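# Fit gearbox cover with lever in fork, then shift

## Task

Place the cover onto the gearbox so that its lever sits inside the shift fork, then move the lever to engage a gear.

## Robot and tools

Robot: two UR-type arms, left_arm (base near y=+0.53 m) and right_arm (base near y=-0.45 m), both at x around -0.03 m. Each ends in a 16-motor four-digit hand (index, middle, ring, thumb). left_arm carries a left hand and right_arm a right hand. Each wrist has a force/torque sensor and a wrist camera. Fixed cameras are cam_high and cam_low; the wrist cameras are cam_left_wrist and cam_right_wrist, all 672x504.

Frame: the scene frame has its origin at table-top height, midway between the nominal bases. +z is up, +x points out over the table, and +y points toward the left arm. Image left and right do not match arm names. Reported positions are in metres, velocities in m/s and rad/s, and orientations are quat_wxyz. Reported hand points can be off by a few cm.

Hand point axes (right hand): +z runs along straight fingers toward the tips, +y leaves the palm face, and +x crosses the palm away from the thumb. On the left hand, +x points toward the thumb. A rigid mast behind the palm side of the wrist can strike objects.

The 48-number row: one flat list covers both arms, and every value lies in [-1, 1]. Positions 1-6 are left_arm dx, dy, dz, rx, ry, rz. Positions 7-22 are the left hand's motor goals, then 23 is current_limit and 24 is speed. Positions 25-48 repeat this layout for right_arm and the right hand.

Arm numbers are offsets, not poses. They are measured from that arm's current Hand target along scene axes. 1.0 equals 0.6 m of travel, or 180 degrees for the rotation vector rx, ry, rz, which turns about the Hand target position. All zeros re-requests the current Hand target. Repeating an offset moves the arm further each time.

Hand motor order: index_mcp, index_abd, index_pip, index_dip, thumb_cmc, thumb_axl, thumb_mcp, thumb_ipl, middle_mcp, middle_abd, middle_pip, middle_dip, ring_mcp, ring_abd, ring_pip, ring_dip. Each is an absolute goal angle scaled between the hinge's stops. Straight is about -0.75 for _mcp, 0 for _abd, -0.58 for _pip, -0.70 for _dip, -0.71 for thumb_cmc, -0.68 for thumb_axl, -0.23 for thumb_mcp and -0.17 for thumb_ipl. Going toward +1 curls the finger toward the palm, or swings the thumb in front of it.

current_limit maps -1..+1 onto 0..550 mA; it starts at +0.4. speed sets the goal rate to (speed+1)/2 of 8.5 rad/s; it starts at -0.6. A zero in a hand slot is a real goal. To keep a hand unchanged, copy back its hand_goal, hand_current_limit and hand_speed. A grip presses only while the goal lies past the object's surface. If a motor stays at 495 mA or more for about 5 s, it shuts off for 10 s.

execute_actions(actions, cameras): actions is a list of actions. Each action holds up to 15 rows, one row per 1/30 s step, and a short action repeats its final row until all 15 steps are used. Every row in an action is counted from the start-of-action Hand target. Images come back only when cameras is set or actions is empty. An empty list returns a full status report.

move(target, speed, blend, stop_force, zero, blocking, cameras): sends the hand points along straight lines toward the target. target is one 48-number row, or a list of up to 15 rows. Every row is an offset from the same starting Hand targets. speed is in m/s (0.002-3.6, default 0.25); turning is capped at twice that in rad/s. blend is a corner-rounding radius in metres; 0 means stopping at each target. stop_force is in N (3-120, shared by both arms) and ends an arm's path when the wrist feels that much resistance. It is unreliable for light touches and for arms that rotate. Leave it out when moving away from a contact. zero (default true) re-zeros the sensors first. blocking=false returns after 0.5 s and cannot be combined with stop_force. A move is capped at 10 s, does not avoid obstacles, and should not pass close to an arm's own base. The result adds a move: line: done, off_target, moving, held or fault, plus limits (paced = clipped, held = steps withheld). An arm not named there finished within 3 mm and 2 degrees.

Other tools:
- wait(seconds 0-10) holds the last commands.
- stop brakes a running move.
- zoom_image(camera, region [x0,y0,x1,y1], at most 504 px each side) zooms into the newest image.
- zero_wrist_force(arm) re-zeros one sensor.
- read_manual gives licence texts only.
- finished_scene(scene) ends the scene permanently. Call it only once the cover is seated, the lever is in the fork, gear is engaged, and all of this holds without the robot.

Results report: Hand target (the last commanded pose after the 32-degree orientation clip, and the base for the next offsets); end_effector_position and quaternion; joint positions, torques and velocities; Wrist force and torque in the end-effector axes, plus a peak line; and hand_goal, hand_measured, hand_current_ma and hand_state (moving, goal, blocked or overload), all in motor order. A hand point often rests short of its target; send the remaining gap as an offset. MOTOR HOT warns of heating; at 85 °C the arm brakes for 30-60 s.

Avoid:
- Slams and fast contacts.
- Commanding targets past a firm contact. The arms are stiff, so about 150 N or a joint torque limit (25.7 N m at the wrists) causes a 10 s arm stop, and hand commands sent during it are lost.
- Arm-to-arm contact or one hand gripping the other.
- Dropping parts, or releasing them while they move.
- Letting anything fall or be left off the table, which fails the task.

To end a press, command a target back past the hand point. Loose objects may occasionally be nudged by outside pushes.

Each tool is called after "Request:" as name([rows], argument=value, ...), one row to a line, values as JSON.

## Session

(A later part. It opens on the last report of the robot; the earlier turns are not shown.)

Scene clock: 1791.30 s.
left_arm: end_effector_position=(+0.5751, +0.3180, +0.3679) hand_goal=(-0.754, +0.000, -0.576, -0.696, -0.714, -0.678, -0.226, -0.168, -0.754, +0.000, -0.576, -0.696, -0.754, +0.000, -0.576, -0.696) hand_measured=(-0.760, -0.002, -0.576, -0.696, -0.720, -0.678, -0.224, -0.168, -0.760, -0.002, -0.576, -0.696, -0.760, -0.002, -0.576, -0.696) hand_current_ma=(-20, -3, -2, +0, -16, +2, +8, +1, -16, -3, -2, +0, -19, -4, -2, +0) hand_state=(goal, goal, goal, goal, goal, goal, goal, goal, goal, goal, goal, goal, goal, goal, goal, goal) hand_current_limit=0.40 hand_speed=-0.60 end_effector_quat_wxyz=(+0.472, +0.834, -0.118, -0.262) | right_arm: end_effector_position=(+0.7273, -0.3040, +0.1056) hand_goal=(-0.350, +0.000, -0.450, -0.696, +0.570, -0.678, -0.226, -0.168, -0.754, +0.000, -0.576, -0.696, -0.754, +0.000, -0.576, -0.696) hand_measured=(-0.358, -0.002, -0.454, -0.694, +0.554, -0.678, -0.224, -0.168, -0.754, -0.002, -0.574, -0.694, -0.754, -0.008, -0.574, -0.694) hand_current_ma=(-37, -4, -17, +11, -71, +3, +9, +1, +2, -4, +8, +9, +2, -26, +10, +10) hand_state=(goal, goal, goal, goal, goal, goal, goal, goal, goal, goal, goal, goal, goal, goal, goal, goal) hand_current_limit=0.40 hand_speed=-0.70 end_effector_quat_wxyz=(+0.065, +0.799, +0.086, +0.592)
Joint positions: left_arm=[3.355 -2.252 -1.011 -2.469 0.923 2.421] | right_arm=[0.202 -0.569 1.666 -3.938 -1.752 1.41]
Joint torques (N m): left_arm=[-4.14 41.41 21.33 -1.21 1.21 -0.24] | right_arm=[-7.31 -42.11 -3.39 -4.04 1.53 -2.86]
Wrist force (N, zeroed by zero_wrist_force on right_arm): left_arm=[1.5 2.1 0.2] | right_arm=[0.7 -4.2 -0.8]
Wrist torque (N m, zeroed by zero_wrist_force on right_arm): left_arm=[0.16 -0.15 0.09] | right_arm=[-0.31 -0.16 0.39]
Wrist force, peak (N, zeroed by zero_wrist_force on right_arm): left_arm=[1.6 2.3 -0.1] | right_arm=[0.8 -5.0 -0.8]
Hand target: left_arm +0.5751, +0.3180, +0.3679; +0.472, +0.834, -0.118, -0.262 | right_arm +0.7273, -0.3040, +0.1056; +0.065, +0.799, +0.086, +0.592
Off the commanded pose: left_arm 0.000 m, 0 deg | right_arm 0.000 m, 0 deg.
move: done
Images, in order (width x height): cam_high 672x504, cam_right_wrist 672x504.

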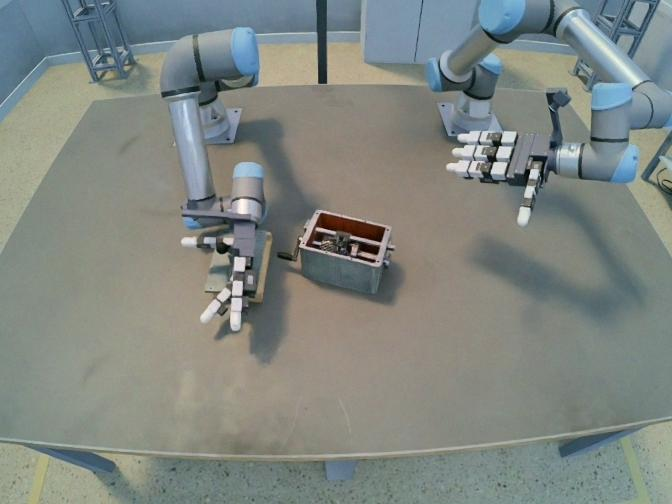

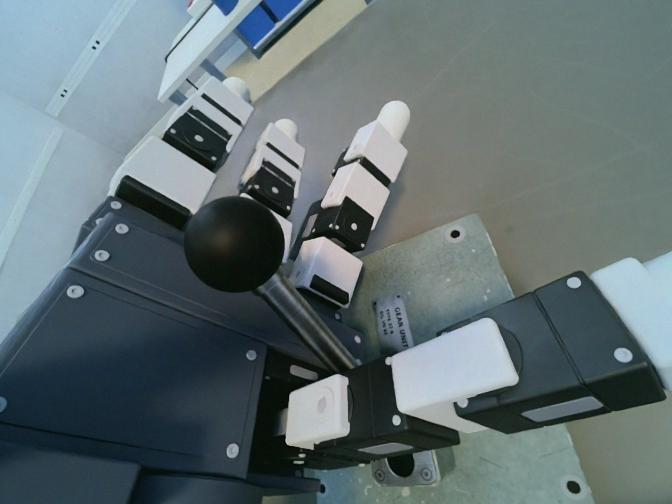

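Request:
move([
  [0,0,0,0,0,0,-0.754,0,-0.576,-0.696,-0.714,-0.678,-0.226,-0.168,-0.754,0,-0.576,-0.696,-0.754,0,-0.576,-0.696,0.4,-0.6,0.0017,0.024,0,0,0,0,-0.35,0,-0.45,-0.696,0.571,-0.678,-0.226,-0.168,-0.754,0,-0.576,-0.696,-0.754,0,-0.576,-0.696,0.4,-0.7],
  [0,0,0,0,0,0,-0.754,0,-0.576,-0.696,-0.714,-0.678,-0.226,-0.168,-0.754,0,-0.576,-0.696,-0.754,0,-0.576,-0.696,0.4,-0.6,0.0027,0.0143,-0.0192,0.034,0.0283,-0.012,-0.35,0,-0.45,-0.696,0.571,-0.678,-0.562,-0.168,-0.754,0,-0.576,-0.696,-0.754,0,-0.576,-0.696,0.4,-0.7],
], speed=0.03, cameras=["cam_right_wrist","cam_high","cam_low"])

Request:
zoom_image(camera="cam_right_wrist", region=[150, 180, 480, 440])

Request:
zoom_image(camera="cam_high", region=[160, 170, 410, 320])

Scene clock: 1864.03 s.
left_arm: end_effector_position=(+0.5751, +0.3180, +0.3679) hand_goal=(-0.754, +0.000, -0.576, -0.696, -0.714, -0.678, -0.226, -0.168, -0.754, +0.000, -0.576, -0.696, -0.754, +0.000, -0.576, -0.696) hand_measured=(-0.760, -0.002, -0.576, -0.696, -0.720, -0.678, -0.224, -0.168, -0.760, -0.002, -0.576, -0.696, -0.760, -0.002, -0.576, -0.696) hand_current_ma=(-20, -3, -2, +0, -16, +2, +8, +1, -16, -3, -2, +0, -19, -4, -2, +0) hand_state=(goal, goal, goal, goal, goal, goal, goal, goal, goal, goal, goal, goal, goal, goal, goal, goal) hand_current_limit=0.40 hand_speed=-0.60 end_effector_quat_wxyz=(+0.472, +0.834, -0.118, -0.262) | right_arm: end_effector_position=(+0.7290, -0.2955, +0.0941) hand_goal=(-0.350, +0.000, -0.450, -0.696, +0.570, -0.678, -0.562, -0.168, -0.754, +0.000, -0.576, -0.696, -0.754, +0.000, -0.576, -0.696) hand_measured=(-0.358, -0.002, -0.454, -0.694, +0.564, -0.692, -0.546, -0.168, -0.754, -0.002, -0.574, -0.694, -0.754, -0.008, -0.574, -0.694) hand_current_ma=(-32, -4, -17, +11, -21, -74, +94, +1, +2, -4, +8, +9, +2, -26, +10, +10) hand_state=(goal, goal, goal, goal, goal, goal, goal, goal, goal, goal, goal, goal, goal, goal, goal, goal) hand_current_limit=0.40 hand_speed=-0.70 end_effector_quat_wxyz=(+0.029, +0.828, +0.043, +0.558)
Joint positions: left_arm=[3.355 -2.252 -1.011 -2.469 0.923 2.421] | right_arm=[0.21 -0.603 1.659 -3.806 -1.754 1.542]
Joint torques (N m): left_arm=[-5.18 43.24 20.81 -1.1 1.4 -0.65] | right_arm=[-8 -58.51 -5.49 -0.14 0.97 1.97]
Wrist force (N, zeroed by zero_wrist_force on right_arm): left_arm=[1.6 1.9 0.0] | right_arm=[2.6 -6.4 -7.3]
Wrist torque (N m, zeroed by zero_wrist_force on right_arm): left_arm=[0.13 -0.16 0.11] | right_arm=[-0.22 -0.47 0.41]
Wrist force, peak (N, zeroed by zero_wrist_force on right_arm): left_arm=[1.5 2.3 0.3] | right_arm=[1.9 -3.1 -10.7]
Hand target: left_arm +0.5751, +0.3180, +0.3679; +0.472, +0.834, -0.118, -0.262 | right_arm +0.7290, -0.2955, +0.0941; +0.029, +0.828, +0.043, +0.558
Off the commanded pose: left_arm 0.000 m, 0 deg | right_arm 0.000 m, 0 deg.
move: done
Images, in order (width x height): cam_high 672x504, cam_low 672x504, cam_right_wrist 672x504.

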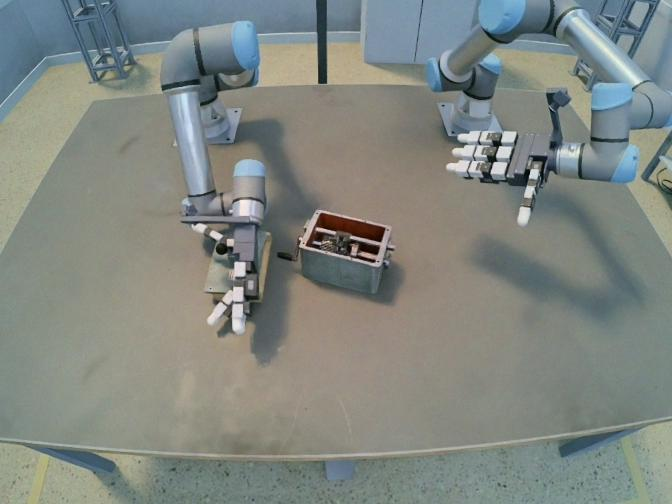

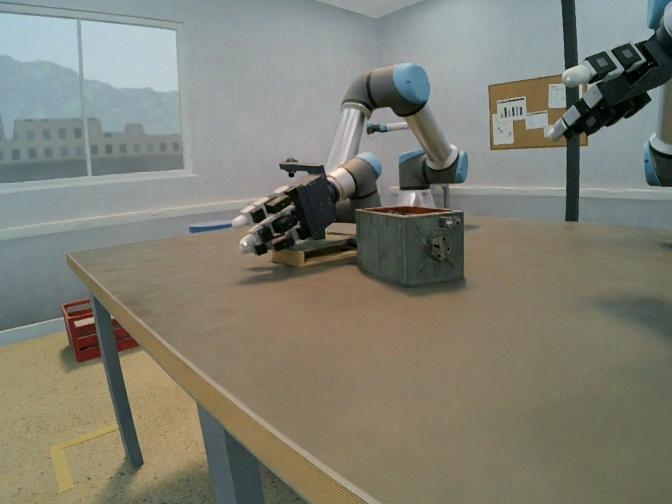

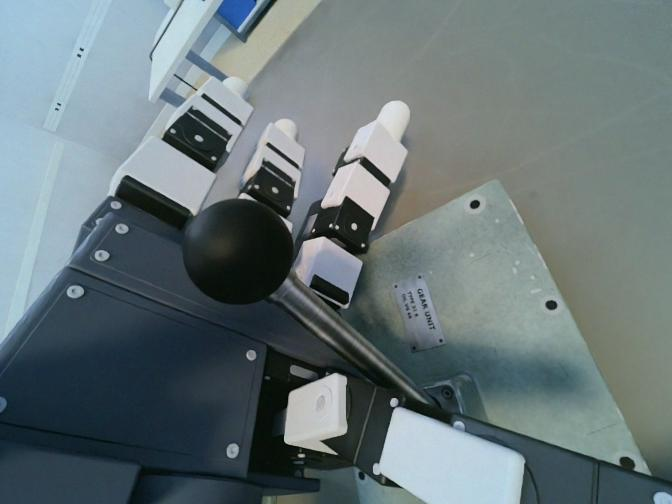

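Scaled by 1.527.

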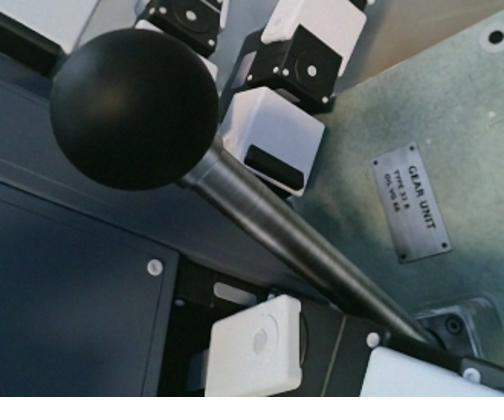

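Scaled by 2.016.

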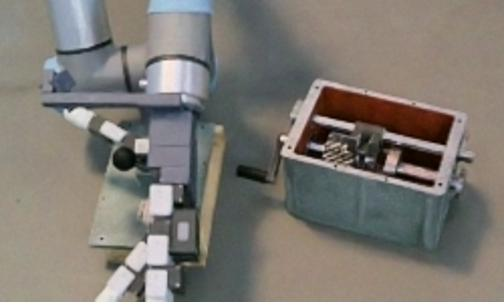

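Request:
move(target=[0,0,0,0,0,0,-0.754,0,-0.576,-0.696,-0.714,-0.678,-0.226,-0.168,-0.754,0,-0.576,-0.696,-0.754,0,-0.576,-0.696,0.4,-0.6,-0.0155,0.0,0.006,0,0,0,-0.35,0,-0.45,-0.696,0.571,-0.678,-0.562,-0.168,-0.754,0,-0.576,-0.696,-0.754,0,-0.576,-0.696,0.4,-0.7], speed=0.02, cameras=["cam_right_wrist","cam_high"])

Request:
zoom_image(camera="cam_right_wrist", region=[150, 180, 480, 440])

Scene clock: 1907.63 s.
left_arm: end_effector_position=(+0.5751, +0.3180, +0.3679) hand_goal=(-0.754, +0.000, -0.576, -0.696, -0.714, -0.678, -0.226, -0.168, -0.754, +0.000, -0.576, -0.696, -0.754, +0.000, -0.576, -0.696) hand_measured=(-0.760, -0.002, -0.576, -0.696, -0.720, -0.678, -0.224, -0.168, -0.760, -0.002, -0.576, -0.696, -0.760, -0.002, -0.576, -0.696) hand_current_ma=(-20, -3, -2, +0, -16, +2, +8, +1, -16, -3, -2, +0, -19, -4, -2, +0) hand_state=(goal, goal, goal, goal, goal, goal, goal, goal, goal, goal, goal, goal, goal, goal, goal, goal) hand_current_limit=0.40 hand_speed=-0.60 end_effector_quat_wxyz=(+0.472, +0.834, -0.118, -0.262) | right_arm: end_effector_position=(+0.7197, -0.2955, +0.0977) hand_goal=(-0.350, +0.000, -0.450, -0.696, +0.570, -0.678, -0.562, -0.168, -0.754, +0.000, -0.576, -0.696, -0.754, +0.000, -0.576, -0.696) hand_measured=(-0.358, -0.002, -0.454, -0.694, +0.564, -0.678, -0.558, -0.168, -0.754, -0.002, -0.574, -0.694, -0.754, -0.008, -0.574, -0.694) hand_current_ma=(-32, -4, -17, +11, -24, -1, +24, +1, +2, -4, +8, +9, +2, -26, +10, +10) hand_state=(goal, goal, goal, goal, goal, goal, goal, goal, goal, goal, goal, goal, goal, goal, goal, goal) hand_current_limit=0.40 hand_speed=-0.70 end_effector_quat_wxyz=(+0.029, +0.828, +0.043, +0.558)
Joint positions: left_arm=[3.355 -2.252 -1.011 -2.469 0.923 2.421] | right_arm=[0.213 -0.62 1.689 -3.818 -1.757 1.544]
Joint torques (N m): left_arm=[-5.27 42.47 20.44 -1.1 1.14 -0.45] | right_arm=[7.19 -62.46 -4.45 -4.12 -2.08 2.21]
Wrist force (N, zeroed by zero_wrist_force on right_arm): left_arm=[1.5 2.2 0.0] | right_arm=[0.3 -2.0 -0.7]
Wrist torque (N m, zeroed by zero_wrist_force on right_arm): left_arm=[0.17 -0.16 0.09] | right_arm=[-0.13 -0.11 0.21]
Wrist force, peak (N, zeroed by zero_wrist_force on right_arm): left_arm=[1.7 2.2 0.2] | right_arm=[2.5 -7.0 -7.6]
Hand target: left_arm +0.5751, +0.3180, +0.3679; +0.472, +0.834, -0.118, -0.262 | right_arm +0.7197, -0.2955, +0.0977; +0.029, +0.828, +0.043, +0.558
Off the commanded pose: left_arm 0.000 m, 0 deg | right_arm 0.000 m, 0 deg.
move: done
Images, in order (width x height): cam_high 672x504, cam_right_wrist 672x504.

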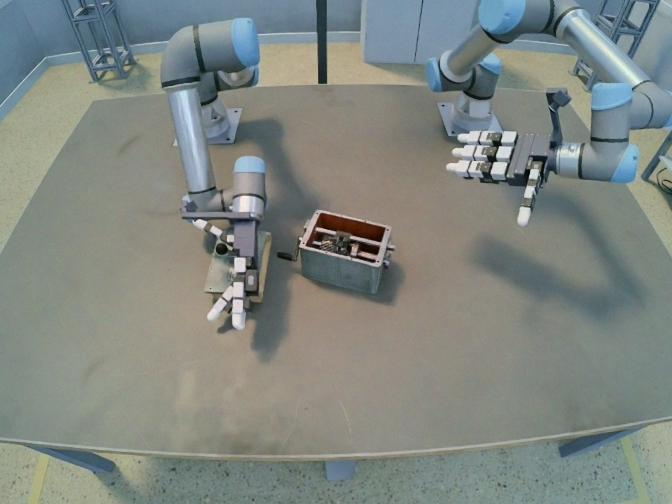

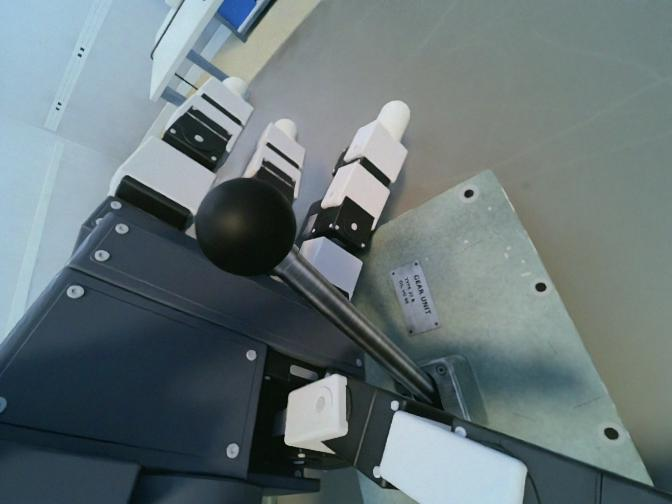

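Scaled by 1.527.

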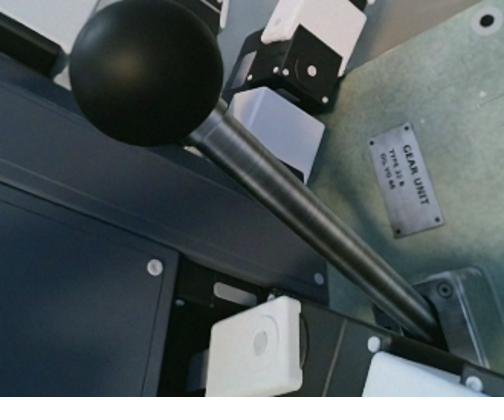

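Request:
move(target=[0,0,0,0,0,0,-0.754,0,-0.576,-0.696,-0.714,-0.678,-0.226,-0.168,-0.754,0,-0.576,-0.696,-0.754,0,-0.576,-0.696,0.4,-0.6,0.001,-0.03,0.003,0,0,0,-0.35,0,-0.45,-0.696,0.571,-0.678,-0.562,-0.168,-0.754,0,-0.576,-0.696,-0.754,0,-0.576,-0.696,0.4,-0.7], speed=0.012, stop_force=3, cameras=["cam_right_wrist","cam_high"])

Request:
zoom_image(camera="cam_right_wrist", region=[150, 180, 480, 440])

Request:
zoom_image(camera="cam_high", region=[160, 170, 410, 320])

Scene clock: 1927.27 s.
left_arm: end_effector_position=(+0.5751, +0.3180, +0.3679) hand_goal=(-0.754, +0.000, -0.576, -0.696, -0.714, -0.678, -0.226, -0.168, -0.754, +0.000, -0.576, -0.696, -0.754, +0.000, -0.576, -0.696) hand_measured=(-0.760, -0.002, -0.576, -0.696, -0.720, -0.678, -0.224, -0.168, -0.760, -0.002, -0.576, -0.696, -0.760, -0.002, -0.576, -0.696) hand_current_ma=(-20, -3, -2, +0, -16, +2, +8, +1, -16, -3, -2, +0, -19, -4, -2, +0) hand_state=(goal, goal, goal, goal, goal, goal, goal, goal, goal, goal, goal, goal, goal, goal, goal, goal) hand_current_limit=0.40 hand_speed=-0.60 end_effector_quat_wxyz=(+0.472, +0.834, -0.118, -0.262) | right_arm: end_effector_position=(+0.7203, -0.3135, +0.0995) hand_goal=(-0.350, +0.000, -0.450, -0.696, +0.570, -0.678, -0.562, -0.168, -0.754, +0.000, -0.576, -0.696, -0.754, +0.000, -0.576, -0.696) hand_measured=(-0.356, -0.002, -0.454, -0.694, +0.564, -0.678, -0.558, -0.168, -0.754, -0.002, -0.574, -0.694, -0.754, -0.008, -0.574, -0.694) hand_current_ma=(-31, -4, -17, +11, -24, -1, +23, +1, +2, -4, +8, +9, +2, -26, +10, +10) hand_state=(goal, goal, goal, goal, goal, goal, goal, goal, goal, goal, goal, goal, goal, goal, goal, goal) hand_current_limit=0.40 hand_speed=-0.70 end_effector_quat_wxyz=(+0.029, +0.828, +0.043, +0.558)
Joint positions: left_arm=[3.355 -2.252 -1.011 -2.469 0.923 2.421] | right_arm=[0.182 -0.632 1.712 -3.832 -1.728 1.531]
Joint torques (N m): left_arm=[-4.9 42.63 20.13 -1.09 1.24 -0.64] | right_arm=[-7.34 -60.38 -4.24 -4.21 1.57 -2.83]
Wrist force (N, zeroed by zero_wrist_force on right_arm): left_arm=[1.6 1.8 0.1] | right_arm=[0.3 -4.6 -0.6]
Wrist torque (N m, zeroed by zero_wrist_force on right_arm): left_arm=[0.12 -0.16 0.11] | right_arm=[-0.36 -0.11 0.36]
Wrist force, peak (N, zeroed by zero_wrist_force on right_arm): left_arm=[1.8 2.2 0.1] | right_arm=[1.0 -4.6 -0.7]
Hand target: left_arm +0.5751, +0.3180, +0.3679; +0.472, +0.834, -0.118, -0.262 | right_arm +0.7203, -0.3135, +0.0995; +0.029, +0.828, +0.043, +0.558
Off the commanded pose: left_arm 0.000 m, 0 deg | right_arm 0.000 m, 0 deg.
move: done
Images, in order (width x height): cam_high 672x504, cam_right_wrist 672x504.

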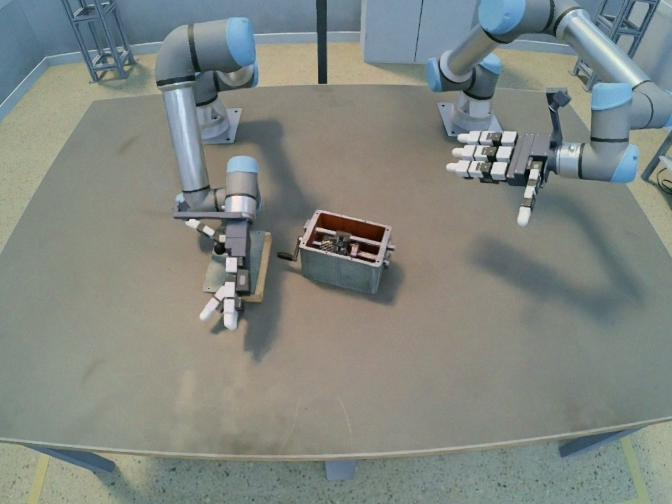

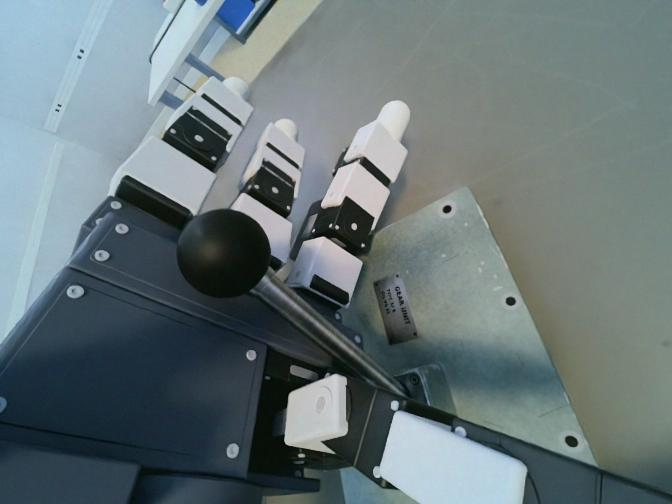

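Scaled by 1.527.

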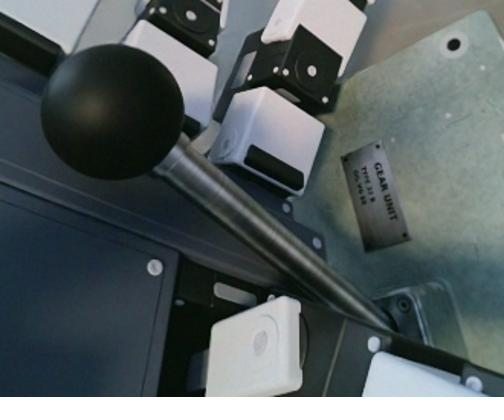

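Scaled by 2.016.

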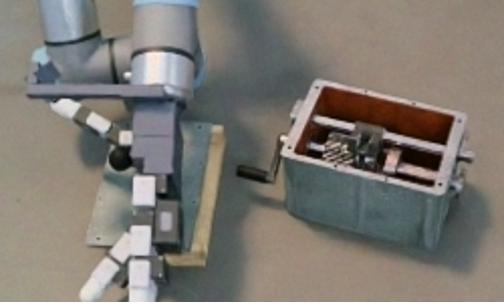

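Request:
move([
  [0,0,0,0,0,0,-0.754,0,-0.576,-0.696,-0.714,-0.678,-0.226,-0.168,-0.754,0,-0.576,-0.696,-0.754,0,-0.576,-0.696,0.4,-0.6,0,0,0,0,0,0,0.0685,0,0.2993,0.1739,0.571,-0.678,-0.562,-0.168,0.0685,0,0.2993,0.1739,-0.754,0,-0.576,-0.696,0.4,-0.8],
  [0,0,0,0,0,0,-0.754,0,-0.576,-0.696,-0.714,-0.678,-0.226,-0.168,-0.754,0,-0.576,-0.696,-0.754,0,-0.576,-0.696,0.4,-0.6,0,0,0,0,0,0,0.233,0,0.53,0.03,0.571,-0.678,-0.562,-0.168,0.233,0,0.53,0.03,-0.754,0,-0.576,-0.696,0.4,-0.85],
], speed=0.05, cameras=["cam_right_wrist"])

Request:
zoom_image(camera="cam_right_wrist", region=[150, 180, 480, 440])

Scene clock: 1948.10 s.
left_arm: end_effector_position=(+0.5751, +0.3180, +0.3679) hand_goal=(-0.754, +0.000, -0.576, -0.696, -0.714, -0.678, -0.226, -0.168, -0.754, +0.000, -0.576, -0.696, -0.754, +0.000, -0.576, -0.696) hand_measured=(-0.760, -0.002, -0.576, -0.696, -0.720, -0.678, -0.224, -0.168, -0.760, -0.002, -0.576, -0.696, -0.760, -0.002, -0.576, -0.696) hand_current_ma=(-20, -3, -2, +0, -16, +2, +8, +1, -16, -3, -2, +0, -19, -4, -2, +0) hand_state=(goal, goal, goal, goal, goal, goal, goal, goal, goal, goal, goal, goal, goal, goal, goal, goal) hand_current_limit=0.40 hand_speed=-0.60 end_effector_quat_wxyz=(+0.472, +0.834, -0.118, -0.262) | right_arm: end_effector_position=(+0.7203, -0.3135, +0.0995) hand_goal=(+0.232, +0.000, +0.530, +0.030, +0.570, -0.678, -0.562, -0.168, +0.232, +0.000, +0.530, +0.030, -0.754, +0.000, -0.576, -0.696) hand_measured=(+0.224, -0.002, +0.526, +0.034, +0.564, -0.678, -0.558, -0.168, +0.224, -0.002, +0.526, +0.032, -0.754, -0.008, -0.574, -0.694) hand_current_ma=(-39, -4, -15, +13, -24, -1, +23, +1, -36, -4, -13, +10, +2, -26, +10, +10) hand_state=(goal, goal, goal, goal, goal, goal, goal, goal, goal, goal, goal, goal, goal, goal, goal, goal) hand_current_limit=0.40 hand_speed=-0.85 end_effector_quat_wxyz=(+0.029, +0.828, +0.043, +0.558)
Joint positions: left_arm=[3.355 -2.252 -1.011 -2.469 0.923 2.421] | right_arm=[0.182 -0.632 1.712 -3.832 -1.728 1.531]
Joint torques (N m): left_arm=[-5.13 44.37 18.62 -0.97 1.14 -0.61] | right_arm=[-6.56 -60.75 -3.96 -4.14 -0.1 -2.86]
Wrist force (N, zeroed by zero_wrist_force on right_arm): left_arm=[1.4 1.9 0.2] | right_arm=[0.9 -4.3 -0.5]
Wrist torque (N m, zeroed by zero_wrist_force on right_arm): left_arm=[0.13 -0.14 0.09] | right_arm=[-0.32 -0.05 0.46]
Wrist force, peak (N, zeroed by zero_wrist_force on right_arm): left_arm=[1.7 2.2 0.1] | right_arm=[0.7 -4.7 -0.8]
Hand target: left_arm +0.5751, +0.3180, +0.3679; +0.472, +0.834, -0.118, -0.262 | right_arm +0.7203, -0.3135, +0.0995; +0.029, +0.828, +0.043, +0.558
Off the commanded pose: left_arm 0.000 m, 0 deg | right_arm 0.000 m, 0 deg.
move: done
Images, in order (width x height): cam_right_wrist 672x504.

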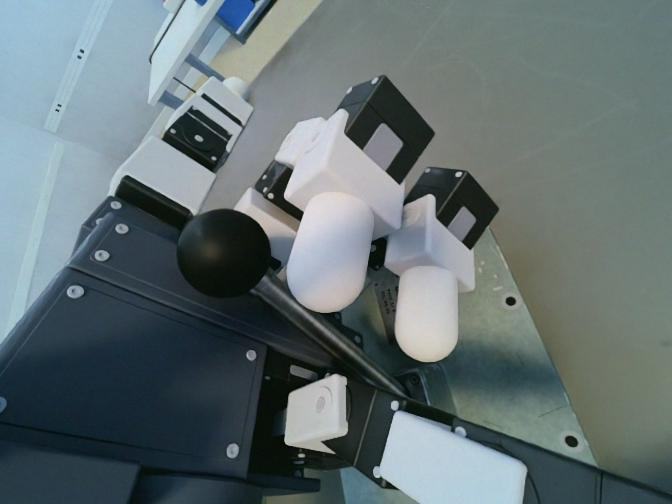

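Scaled by 1.527.

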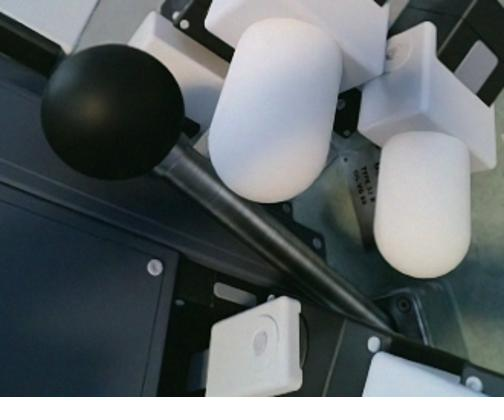

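Request:
move(target=[0,0,0,0,0,0,-0.754,0,-0.576,-0.696,-0.714,-0.678,-0.226,-0.168,-0.754,0,-0.576,-0.696,-0.754,0,-0.576,-0.696,0.4,-0.6,0,0,0,0,0,0,0.24,0,0.78,0.28,0.571,-0.678,-0.562,-0.168,0.24,0,0.78,0.28,-0.754,0,-0.576,-0.696,0.2,-0.9], speed=0.05, cameras=["cam_right_wrist","cam_high"])

Request:
zoom_image(camera="cam_right_wrist", region=[150, 180, 480, 440])

Request:
zoom_image(camera="cam_high", region=[160, 170, 410, 320])

Scene clock: 1958.67 s.
left_arm: end_effector_position=(+0.5751, +0.3180, +0.3679) hand_goal=(-0.754, +0.000, -0.576, -0.696, -0.714, -0.678, -0.226, -0.168, -0.754, +0.000, -0.576, -0.696, -0.754, +0.000, -0.576, -0.696) hand_measured=(-0.760, -0.002, -0.576, -0.696, -0.720, -0.678, -0.224, -0.168, -0.760, -0.002, -0.576, -0.696, -0.760, -0.002, -0.576, -0.696) hand_current_ma=(-20, -3, -2, +0, -16, +2, +8, +1, -16, -3, -2, +0, -19, -4, -2, +0) hand_state=(goal, goal, goal, goal, goal, goal, goal, goal, goal, goal, goal, goal, goal, goal, goal, goal) hand_current_limit=0.40 hand_speed=-0.60 end_effector_quat_wxyz=(+0.472, +0.834, -0.118, -0.262) | right_arm: end_effector_position=(+0.7203, -0.3135, +0.0995) hand_goal=(+0.240, +0.000, +0.780, +0.280, +0.570, -0.678, -0.562, -0.168, +0.240, +0.000, +0.780, +0.280, -0.754, +0.000, -0.576, -0.696) hand_measured=(+0.214, -0.002, +0.696, +0.246, +0.564, -0.678, -0.558, -0.168, +0.226, -0.002, +0.654, +0.178, -0.754, -0.008, -0.574, -0.694) hand_current_ma=(-126, -4, -330, -150, -24, -1, +23, +1, -67, -4, -330, -330, +2, -26, +10, +10) hand_state=(blocked, goal, blocked, blocked, goal, goal, goal, goal, goal, goal, blocked, blocked, goal, goal, goal, goal) hand_current_limit=0.20 hand_speed=-0.90 end_effector_quat_wxyz=(+0.029, +0.828, +0.043, +0.558)
Joint positions: left_arm=[3.355 -2.252 -1.011 -2.469 0.923 2.421] | right_arm=[0.182 -0.632 1.712 -3.832 -1.728 1.531]
Joint torques (N m): left_arm=[-3.26 42.75 20.44 -1.16 1.41 -0.91] | right_arm=[-4.69 -59.5 -4.62 -3.52 -0.62 -2.44]
Wrist force (N, zeroed by zero_wrist_force on right_arm): left_arm=[1.2 2.0 0.1] | right_arm=[0.9 -1.0 -2.1]
Wrist torque (N m, zeroed by zero_wrist_force on right_arm): left_arm=[0.15 -0.11 0.07] | right_arm=[-0.04 0.03 0.69]
Wrist force, peak (N, zeroed by zero_wrist_force on right_arm): left_arm=[1.5 2.4 0.1] | right_arm=[0.0 -4.8 -0.6]
Hand target: left_arm +0.5751, +0.3180, +0.3679; +0.472, +0.834, -0.118, -0.262 | right_arm +0.7203, -0.3135, +0.0995; +0.029, +0.828, +0.043, +0.558
Off the commanded pose: left_arm 0.000 m, 0 deg | right_arm 0.000 m, 0 deg.
move: done
Images, in order (width x height): cam_high 672x504, cam_right_wrist 672x504.

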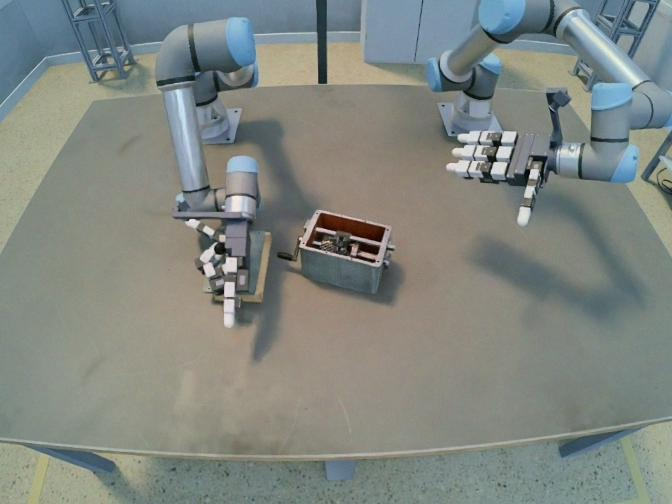

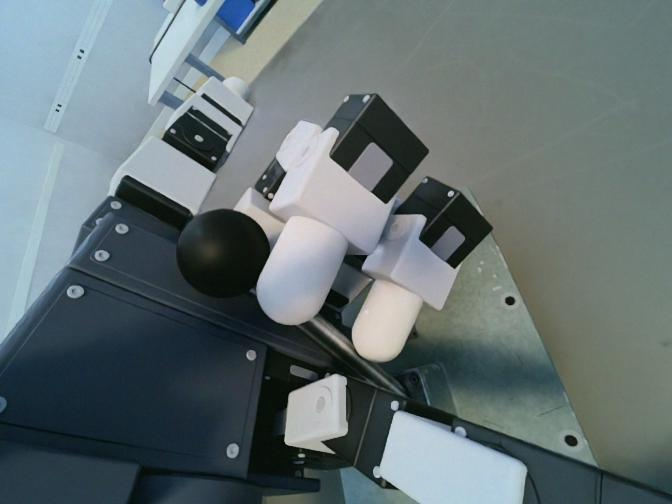

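Scaled by 1.527.

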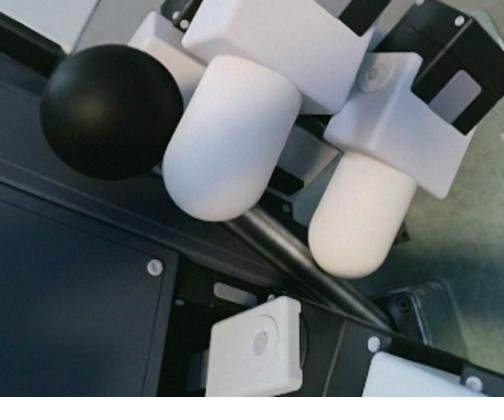

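Scaled by 2.016.

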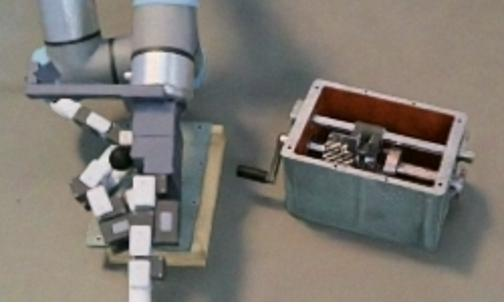

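Request:
move([
  [0,0,0,0,0,0,-0.754,0,-0.576,-0.696,-0.714,-0.678,-0.226,-0.168,-0.754,0,-0.576,-0.696,-0.754,0,-0.576,-0.696,0.4,-0.6,0,0,0,0,0,0,0.24,0,0.78,0.28,0.571,-0.678,-0.562,-0.168,0.24,0,0.78,0.28,0.0685,0,0.2993,0.1739,0.2,-0.85],
  [0,0,0,0,0,0,-0.754,0,-0.576,-0.696,-0.714,-0.678,-0.226,-0.168,-0.754,0,-0.576,-0.696,-0.754,0,-0.576,-0.696,0.4,-0.6,0,0,0,0,0,0,0.24,0,0.78,0.28,0.571,-0.678,-0.562,-0.168,0.24,0,0.78,0.28,0.233,0,0.72,0.24,0.2,-0.9],
], speed=0.05, cameras=["cam_right_wrist"])

Request:
zoom_image(camera="cam_right_wrist", region=[100, 150, 450, 430])

Scene clock: 1978.70 s.
left_arm: end_effector_position=(+0.5751, +0.3180, +0.3679) hand_goal=(-0.754, +0.000, -0.576, -0.696, -0.714, -0.678, -0.226, -0.168, -0.754, +0.000, -0.576, -0.696, -0.754, +0.000, -0.576, -0.696) hand_measured=(-0.760, -0.002, -0.576, -0.696, -0.720, -0.678, -0.224, -0.168, -0.760, -0.002, -0.576, -0.696, -0.760, -0.002, -0.576, -0.696) hand_current_ma=(-20, -3, -2, +0, -16, +2, +8, +1, -16, -3, -2, +0, -19, -4, -2, +0) hand_state=(goal, goal, goal, goal, goal, goal, goal, goal, goal, goal, goal, goal, goal, goal, goal, goal) hand_current_limit=0.40 hand_speed=-0.60 end_effector_quat_wxyz=(+0.472, +0.834, -0.118, -0.262) | right_arm: end_effector_position=(+0.7203, -0.3135, +0.0995) hand_goal=(+0.240, +0.000, +0.780, +0.280, +0.570, -0.678, -0.562, -0.168, +0.240, +0.000, +0.780, +0.280, +0.232, +0.000, +0.720, +0.240) hand_measured=(+0.214, -0.002, +0.696, +0.246, +0.564, -0.678, -0.558, -0.168, +0.226, -0.002, +0.654, +0.178, +0.224, -0.008, +0.716, +0.238) hand_current_ma=(-126, -4, -330, -150, -24, -1, +23, +1, -67, -4, -330, -330, -38, -26, -13, -10) hand_state=(blocked, goal, blocked, blocked, goal, goal, goal, goal, goal, goal, blocked, blocked, goal, goal, goal, goal) hand_current_limit=0.20 hand_speed=-0.90 end_effector_quat_wxyz=(+0.029, +0.828, +0.043, +0.558)
Joint positions: left_arm=[3.355 -2.252 -1.011 -2.469 0.923 2.421] | right_arm=[0.182 -0.632 1.712 -3.832 -1.728 1.531]
Joint torques (N m): left_arm=[-4.9 43.27 17.73 -0.74 1.47 -0.65] | right_arm=[3.91 -46.15 -8.87 -0.26 -0.52 -1.99]
Wrist force (N, zeroed by zero_wrist_force on right_arm): left_arm=[1.4 2.0 0.1] | right_arm=[0.9 -1.0 -2.5]
Wrist torque (N m, zeroed by zero_wrist_force on right_arm): left_arm=[0.14 -0.14 0.09] | right_arm=[0.00 0.10 0.72]
Wrist force, peak (N, zeroed by zero_wrist_force on right_arm): left_arm=[1.6 2.2 0.1] | right_arm=[1.0 -1.3 -2.8]
Hand target: left_arm +0.5751, +0.3180, +0.3679; +0.472, +0.834, -0.118, -0.262 | right_arm +0.7203, -0.3135, +0.0995; +0.029, +0.828, +0.043, +0.558
Off the commanded pose: left_arm 0.000 m, 0 deg | right_arm 0.000 m, 0 deg.
move: done
Images, in order (width x height): cam_right_wrist 672x504.

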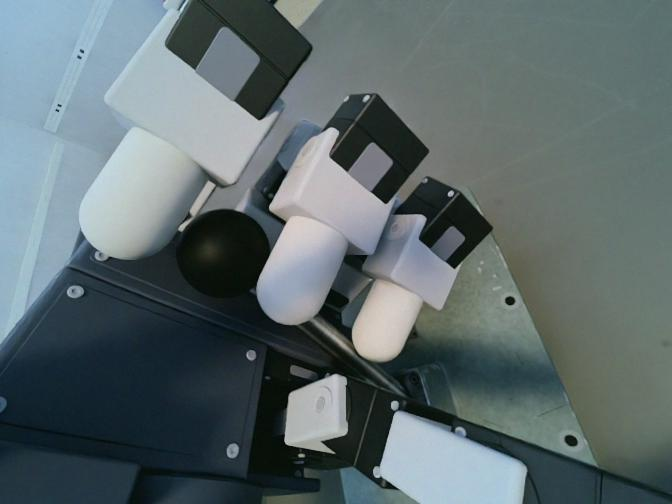

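Scaled by 1.440.

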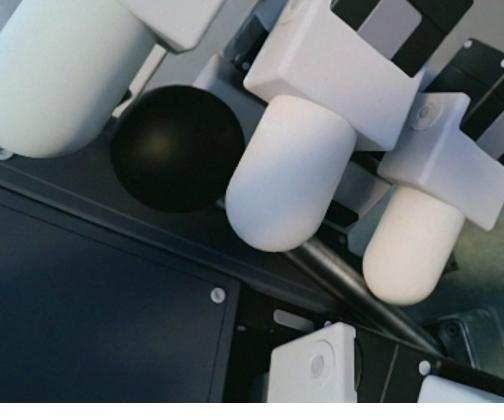

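Request:
zero_wrist_force(arm="right_arm")

Request:
move(target=[0,0,0,0,0,0,-0.754,0,-0.576,-0.696,-0.714,-0.678,-0.226,-0.168,-0.754,0,-0.576,-0.696,-0.754,0,-0.576,-0.696,0.4,-0.6,0,0,0.06,0,0,0,0.24,0,0.78,0.28,0.571,-0.678,-0.562,-0.168,0.24,0,0.78,0.28,0.233,0,0.72,0.24,0.25,-0.9], speed=0.02, cameras=["cam_right_wrist","cam_high","cam_low","cam_left_wrist"])

Request:
zoom_image(camera="cam_right_wrist", region=[100, 150, 450, 430])

Request:
zoom_image(camera="cam_low", region=[230, 130, 400, 290])

Request:
zoom_image(camera="cam_high", region=[160, 170, 410, 320])

Wrist force sensor zeroed.

Scene clock: 1996.03 s.
left_arm: end_effector_position=(+0.5751, +0.3180, +0.3679) hand_goal=(-0.754, +0.000, -0.576, -0.696, -0.714, -0.678, -0.226, -0.168, -0.754, +0.000, -0.576, -0.696, -0.754, +0.000, -0.576, -0.696) hand_measured=(-0.760, -0.002, -0.576, -0.696, -0.720, -0.678, -0.224, -0.168, -0.760, -0.002, -0.576, -0.696, -0.760, -0.002, -0.576, -0.696) hand_current_ma=(-20, -3, -2, +0, -16, +2, +8, +1, -16, -3, -2, +0, -19, -4, -2, +0) hand_state=(goal, goal, goal, goal, goal, goal, goal, goal, goal, goal, goal, goal, goal, goal, goal, goal) hand_current_limit=0.40 hand_speed=-0.60 end_effector_quat_wxyz=(+0.472, +0.834, -0.118, -0.262) | right_arm: end_effector_position=(+0.7203, -0.3135, +0.1354) hand_goal=(+0.240, +0.000, +0.780, +0.280, +0.570, -0.678, -0.562, -0.168, +0.240, +0.000, +0.780, +0.280, +0.232, +0.000, +0.720, +0.240) hand_measured=(+0.232, +0.000, +0.776, +0.278, +0.564, -0.678, -0.558, -0.168, +0.202, +0.020, +0.658, +0.258, +0.224, -0.006, +0.716, +0.238) hand_current_ma=(-37, -2, -12, -11, -24, -1, +23, +1, -183, +72, -343, -100, -38, -25, -13, -10) hand_state=(goal, goal, goal, goal, goal, goal, goal, goal, blocked, goal, blocked, blocked, goal, goal, goal, goal) hand_current_limit=0.25 hand_speed=-0.90 end_effector_quat_wxyz=(+0.029, +0.828, +0.043, +0.558)
Joint positions: left_arm=[3.355 -2.252 -1.011 -2.469 0.923 2.421] | right_arm=[0.182 -0.706 1.729 -3.775 -1.728 1.531]
Joint torques (N m): left_arm=[-3.67 43.13 17.9 -1.13 1.34 -0.65] | right_arm=[5.91 -64.96 -8.28 -1.45 -0.49 -2.79]
Wrist force (N, zeroed by zero_wrist_force on right_arm): left_arm=[1.5 1.9 0.2] | right_arm=[-7.4 -2.0 4.9]
Wrist torque (N m, zeroed by zero_wrist_force on right_arm): left_arm=[0.13 -0.14 0.09] | right_arm=[-0.31 0.21 -0.66]
Wrist force, peak (N, zeroed by zero_wrist_force on right_arm): left_arm=[1.6 2.3 0.0] | right_arm=[-7.3 -1.7 5.6]
Hand target: left_arm +0.5751, +0.3180, +0.3679; +0.472, +0.834, -0.118, -0.262 | right_arm +0.7203, -0.3135, +0.1355; +0.029, +0.828, +0.043, +0.558
Off the commanded pose: left_arm 0.000 m, 0 deg | right_arm 0.000 m, 0 deg.
move: done

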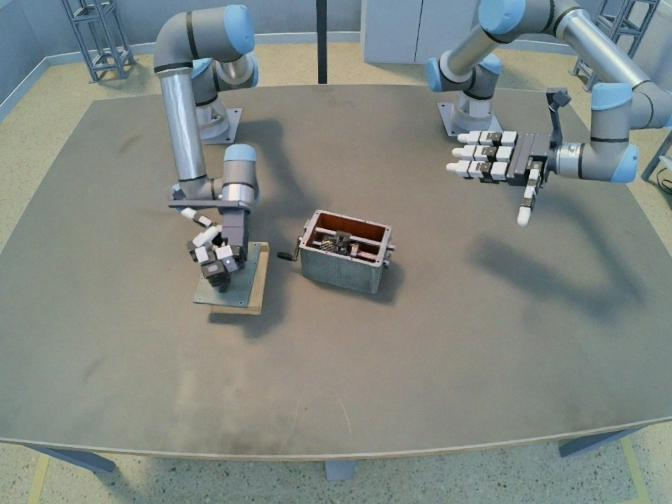

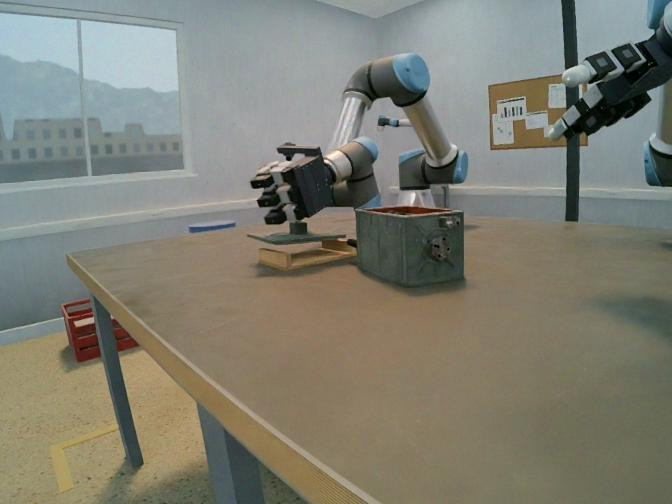

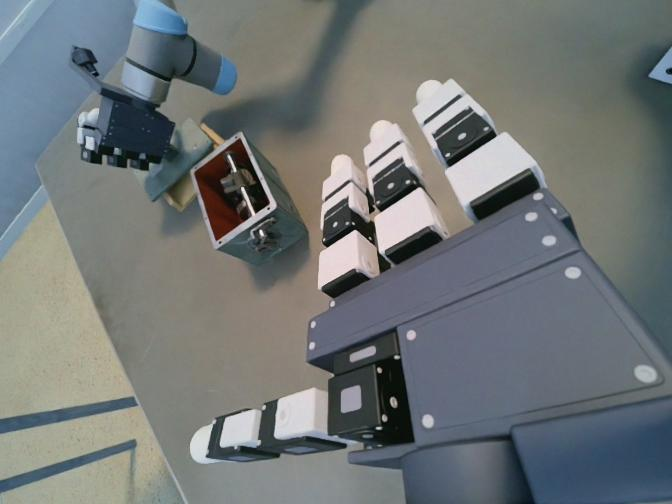

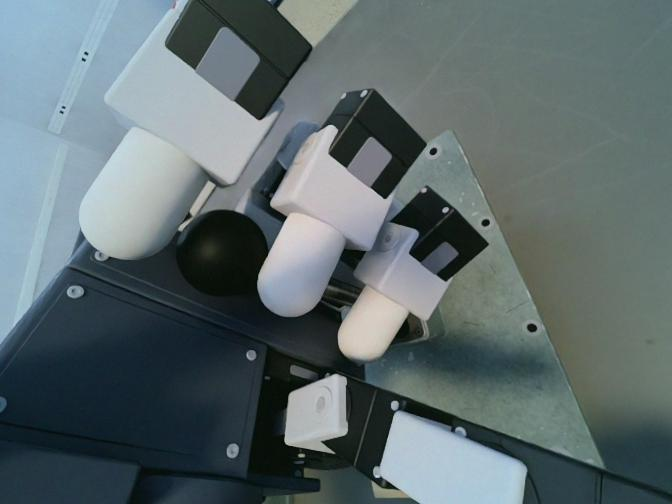

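Scaled by 1.440.

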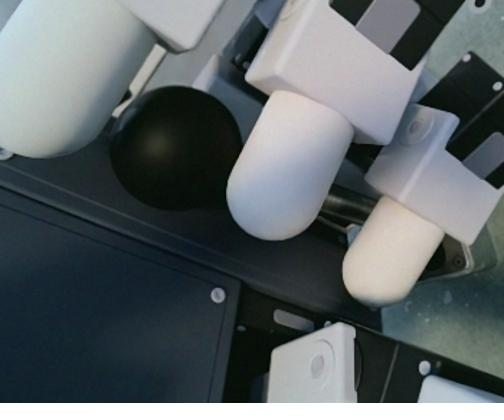

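Scaled by 2.965.

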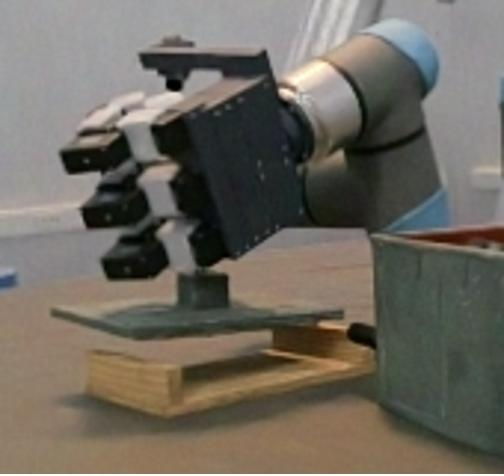

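Scaled by 2.016.

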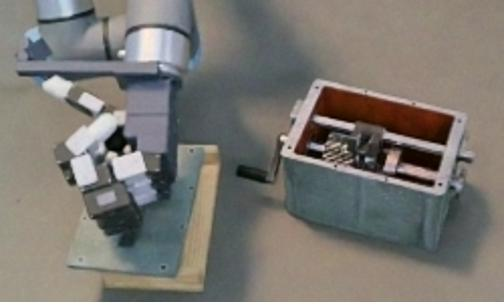

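Request:
move(target=[0,0,0,0,0,0,-0.754,0,-0.576,-0.696,-0.714,-0.678,-0.226,-0.168,-0.754,0,-0.576,-0.696,-0.754,0,-0.576,-0.696,0.4,-0.6,0,0,0,0,0,0,0.233,0,0.53,0.03,0.571,-0.678,-0.562,-0.168,0.24,0,0.78,0.28,0.26,0,0.80,0.32,0.25,-0.9], speed=0.05, cameras=["cam_right_wrist"])

Request:
zoom_image(camera="cam_right_wrist", region=[100, 150, 450, 430])

Scene clock: 2067.07 s.
left_arm: end_effector_position=(+0.5751, +0.3180, +0.3679) hand_goal=(-0.754, +0.000, -0.576, -0.696, -0.714, -0.678, -0.226, -0.168, -0.754, +0.000, -0.576, -0.696, -0.754, +0.000, -0.576, -0.696) hand_measured=(-0.760, -0.002, -0.576, -0.696, -0.720, -0.678, -0.224, -0.168, -0.760, -0.002, -0.576, -0.696, -0.760, -0.002, -0.576, -0.696) hand_current_ma=(-20, -3, -2, +0, -16, +2, +8, +1, -16, -3, -2, +0, -19, -4, -2, +0) hand_state=(goal, goal, goal, goal, goal, goal, goal, goal, goal, goal, goal, goal, goal, goal, goal, goal) hand_current_limit=0.40 hand_speed=-0.60 end_effector_quat_wxyz=(+0.472, +0.834, -0.118, -0.262) | right_arm: end_effector_position=(+0.7203, -0.3135, +0.1355) hand_goal=(+0.232, +0.000, +0.530, +0.030, +0.570, -0.678, -0.562, -0.168, +0.240, +0.000, +0.780, +0.280, +0.260, +0.000, +0.800, +0.320) hand_measured=(+0.230, +0.000, +0.532, +0.034, +0.564, -0.678, -0.558, -0.168, +0.202, +0.020, +0.660, +0.258, +0.252, -0.006, +0.788, +0.310) hand_current_ma=(-5, -2, +11, +13, -24, -1, +23, +1, -183, +72, -344, -100, -37, -24, -48, -42) hand_state=(goal, goal, goal, goal, goal, goal, goal, goal, blocked, goal, blocked, blocked, goal, goal, goal, goal) hand_current_limit=0.25 hand_speed=-0.90 end_effector_quat_wxyz=(+0.029, +0.828, +0.043, +0.558)
Joint positions: left_arm=[3.355 -2.252 -1.011 -2.469 0.923 2.421] | right_arm=[0.182 -0.706 1.729 -3.774 -1.728 1.531]
Joint torques (N m): left_arm=[-3.42 44.15 17.13 -0.86 1.29 -0.65] | right_arm=[-5.01 -59.2 -20 -3.27 1.36 1.55]
Wrist force (N, zeroed by zero_wrist_force on right_arm): left_arm=[1.2 2.0 -0.2] | right_arm=[-7.4 -1.9 5.1]
Wrist torque (N m, zeroed by zero_wrist_force on right_arm): left_arm=[0.18 -0.12 0.07] | right_arm=[-0.33 0.20 -0.65]
Wrist force, peak (N, zeroed by zero_wrist_force on right_arm): left_arm=[1.8 2.2 0.1] | right_arm=[-7.8 -2.1 5.3]
Hand target: left_arm +0.5751, +0.3180, +0.3679; +0.472, +0.834, -0.118, -0.262 | right_arm +0.7203, -0.3135, +0.1355; +0.029, +0.828, +0.043, +0.558
Off the commanded pose: left_arm 0.000 m, 0 deg | right_arm 0.000 m, 0 deg.
move: done
Images, in order (width x height): cam_right_wrist 672x504.

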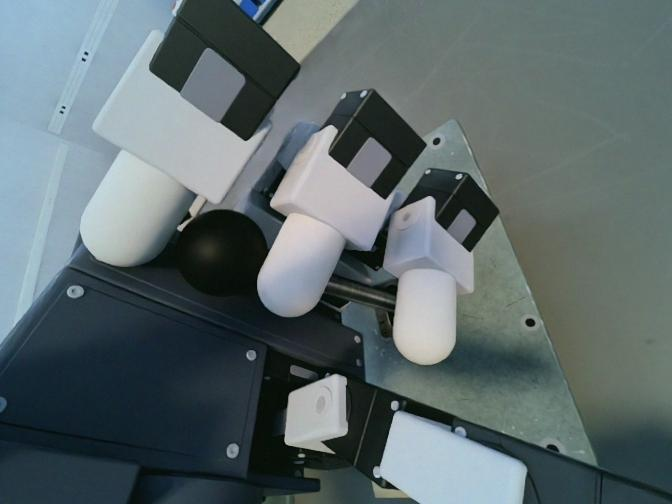

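Scaled by 1.440.

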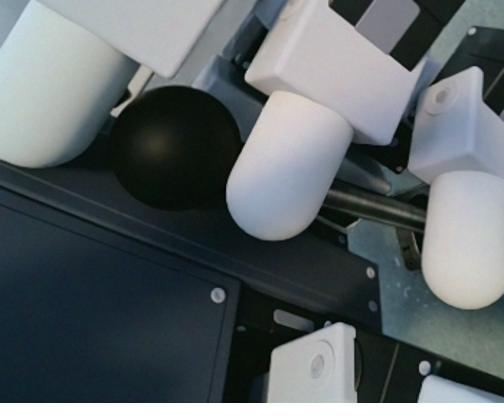

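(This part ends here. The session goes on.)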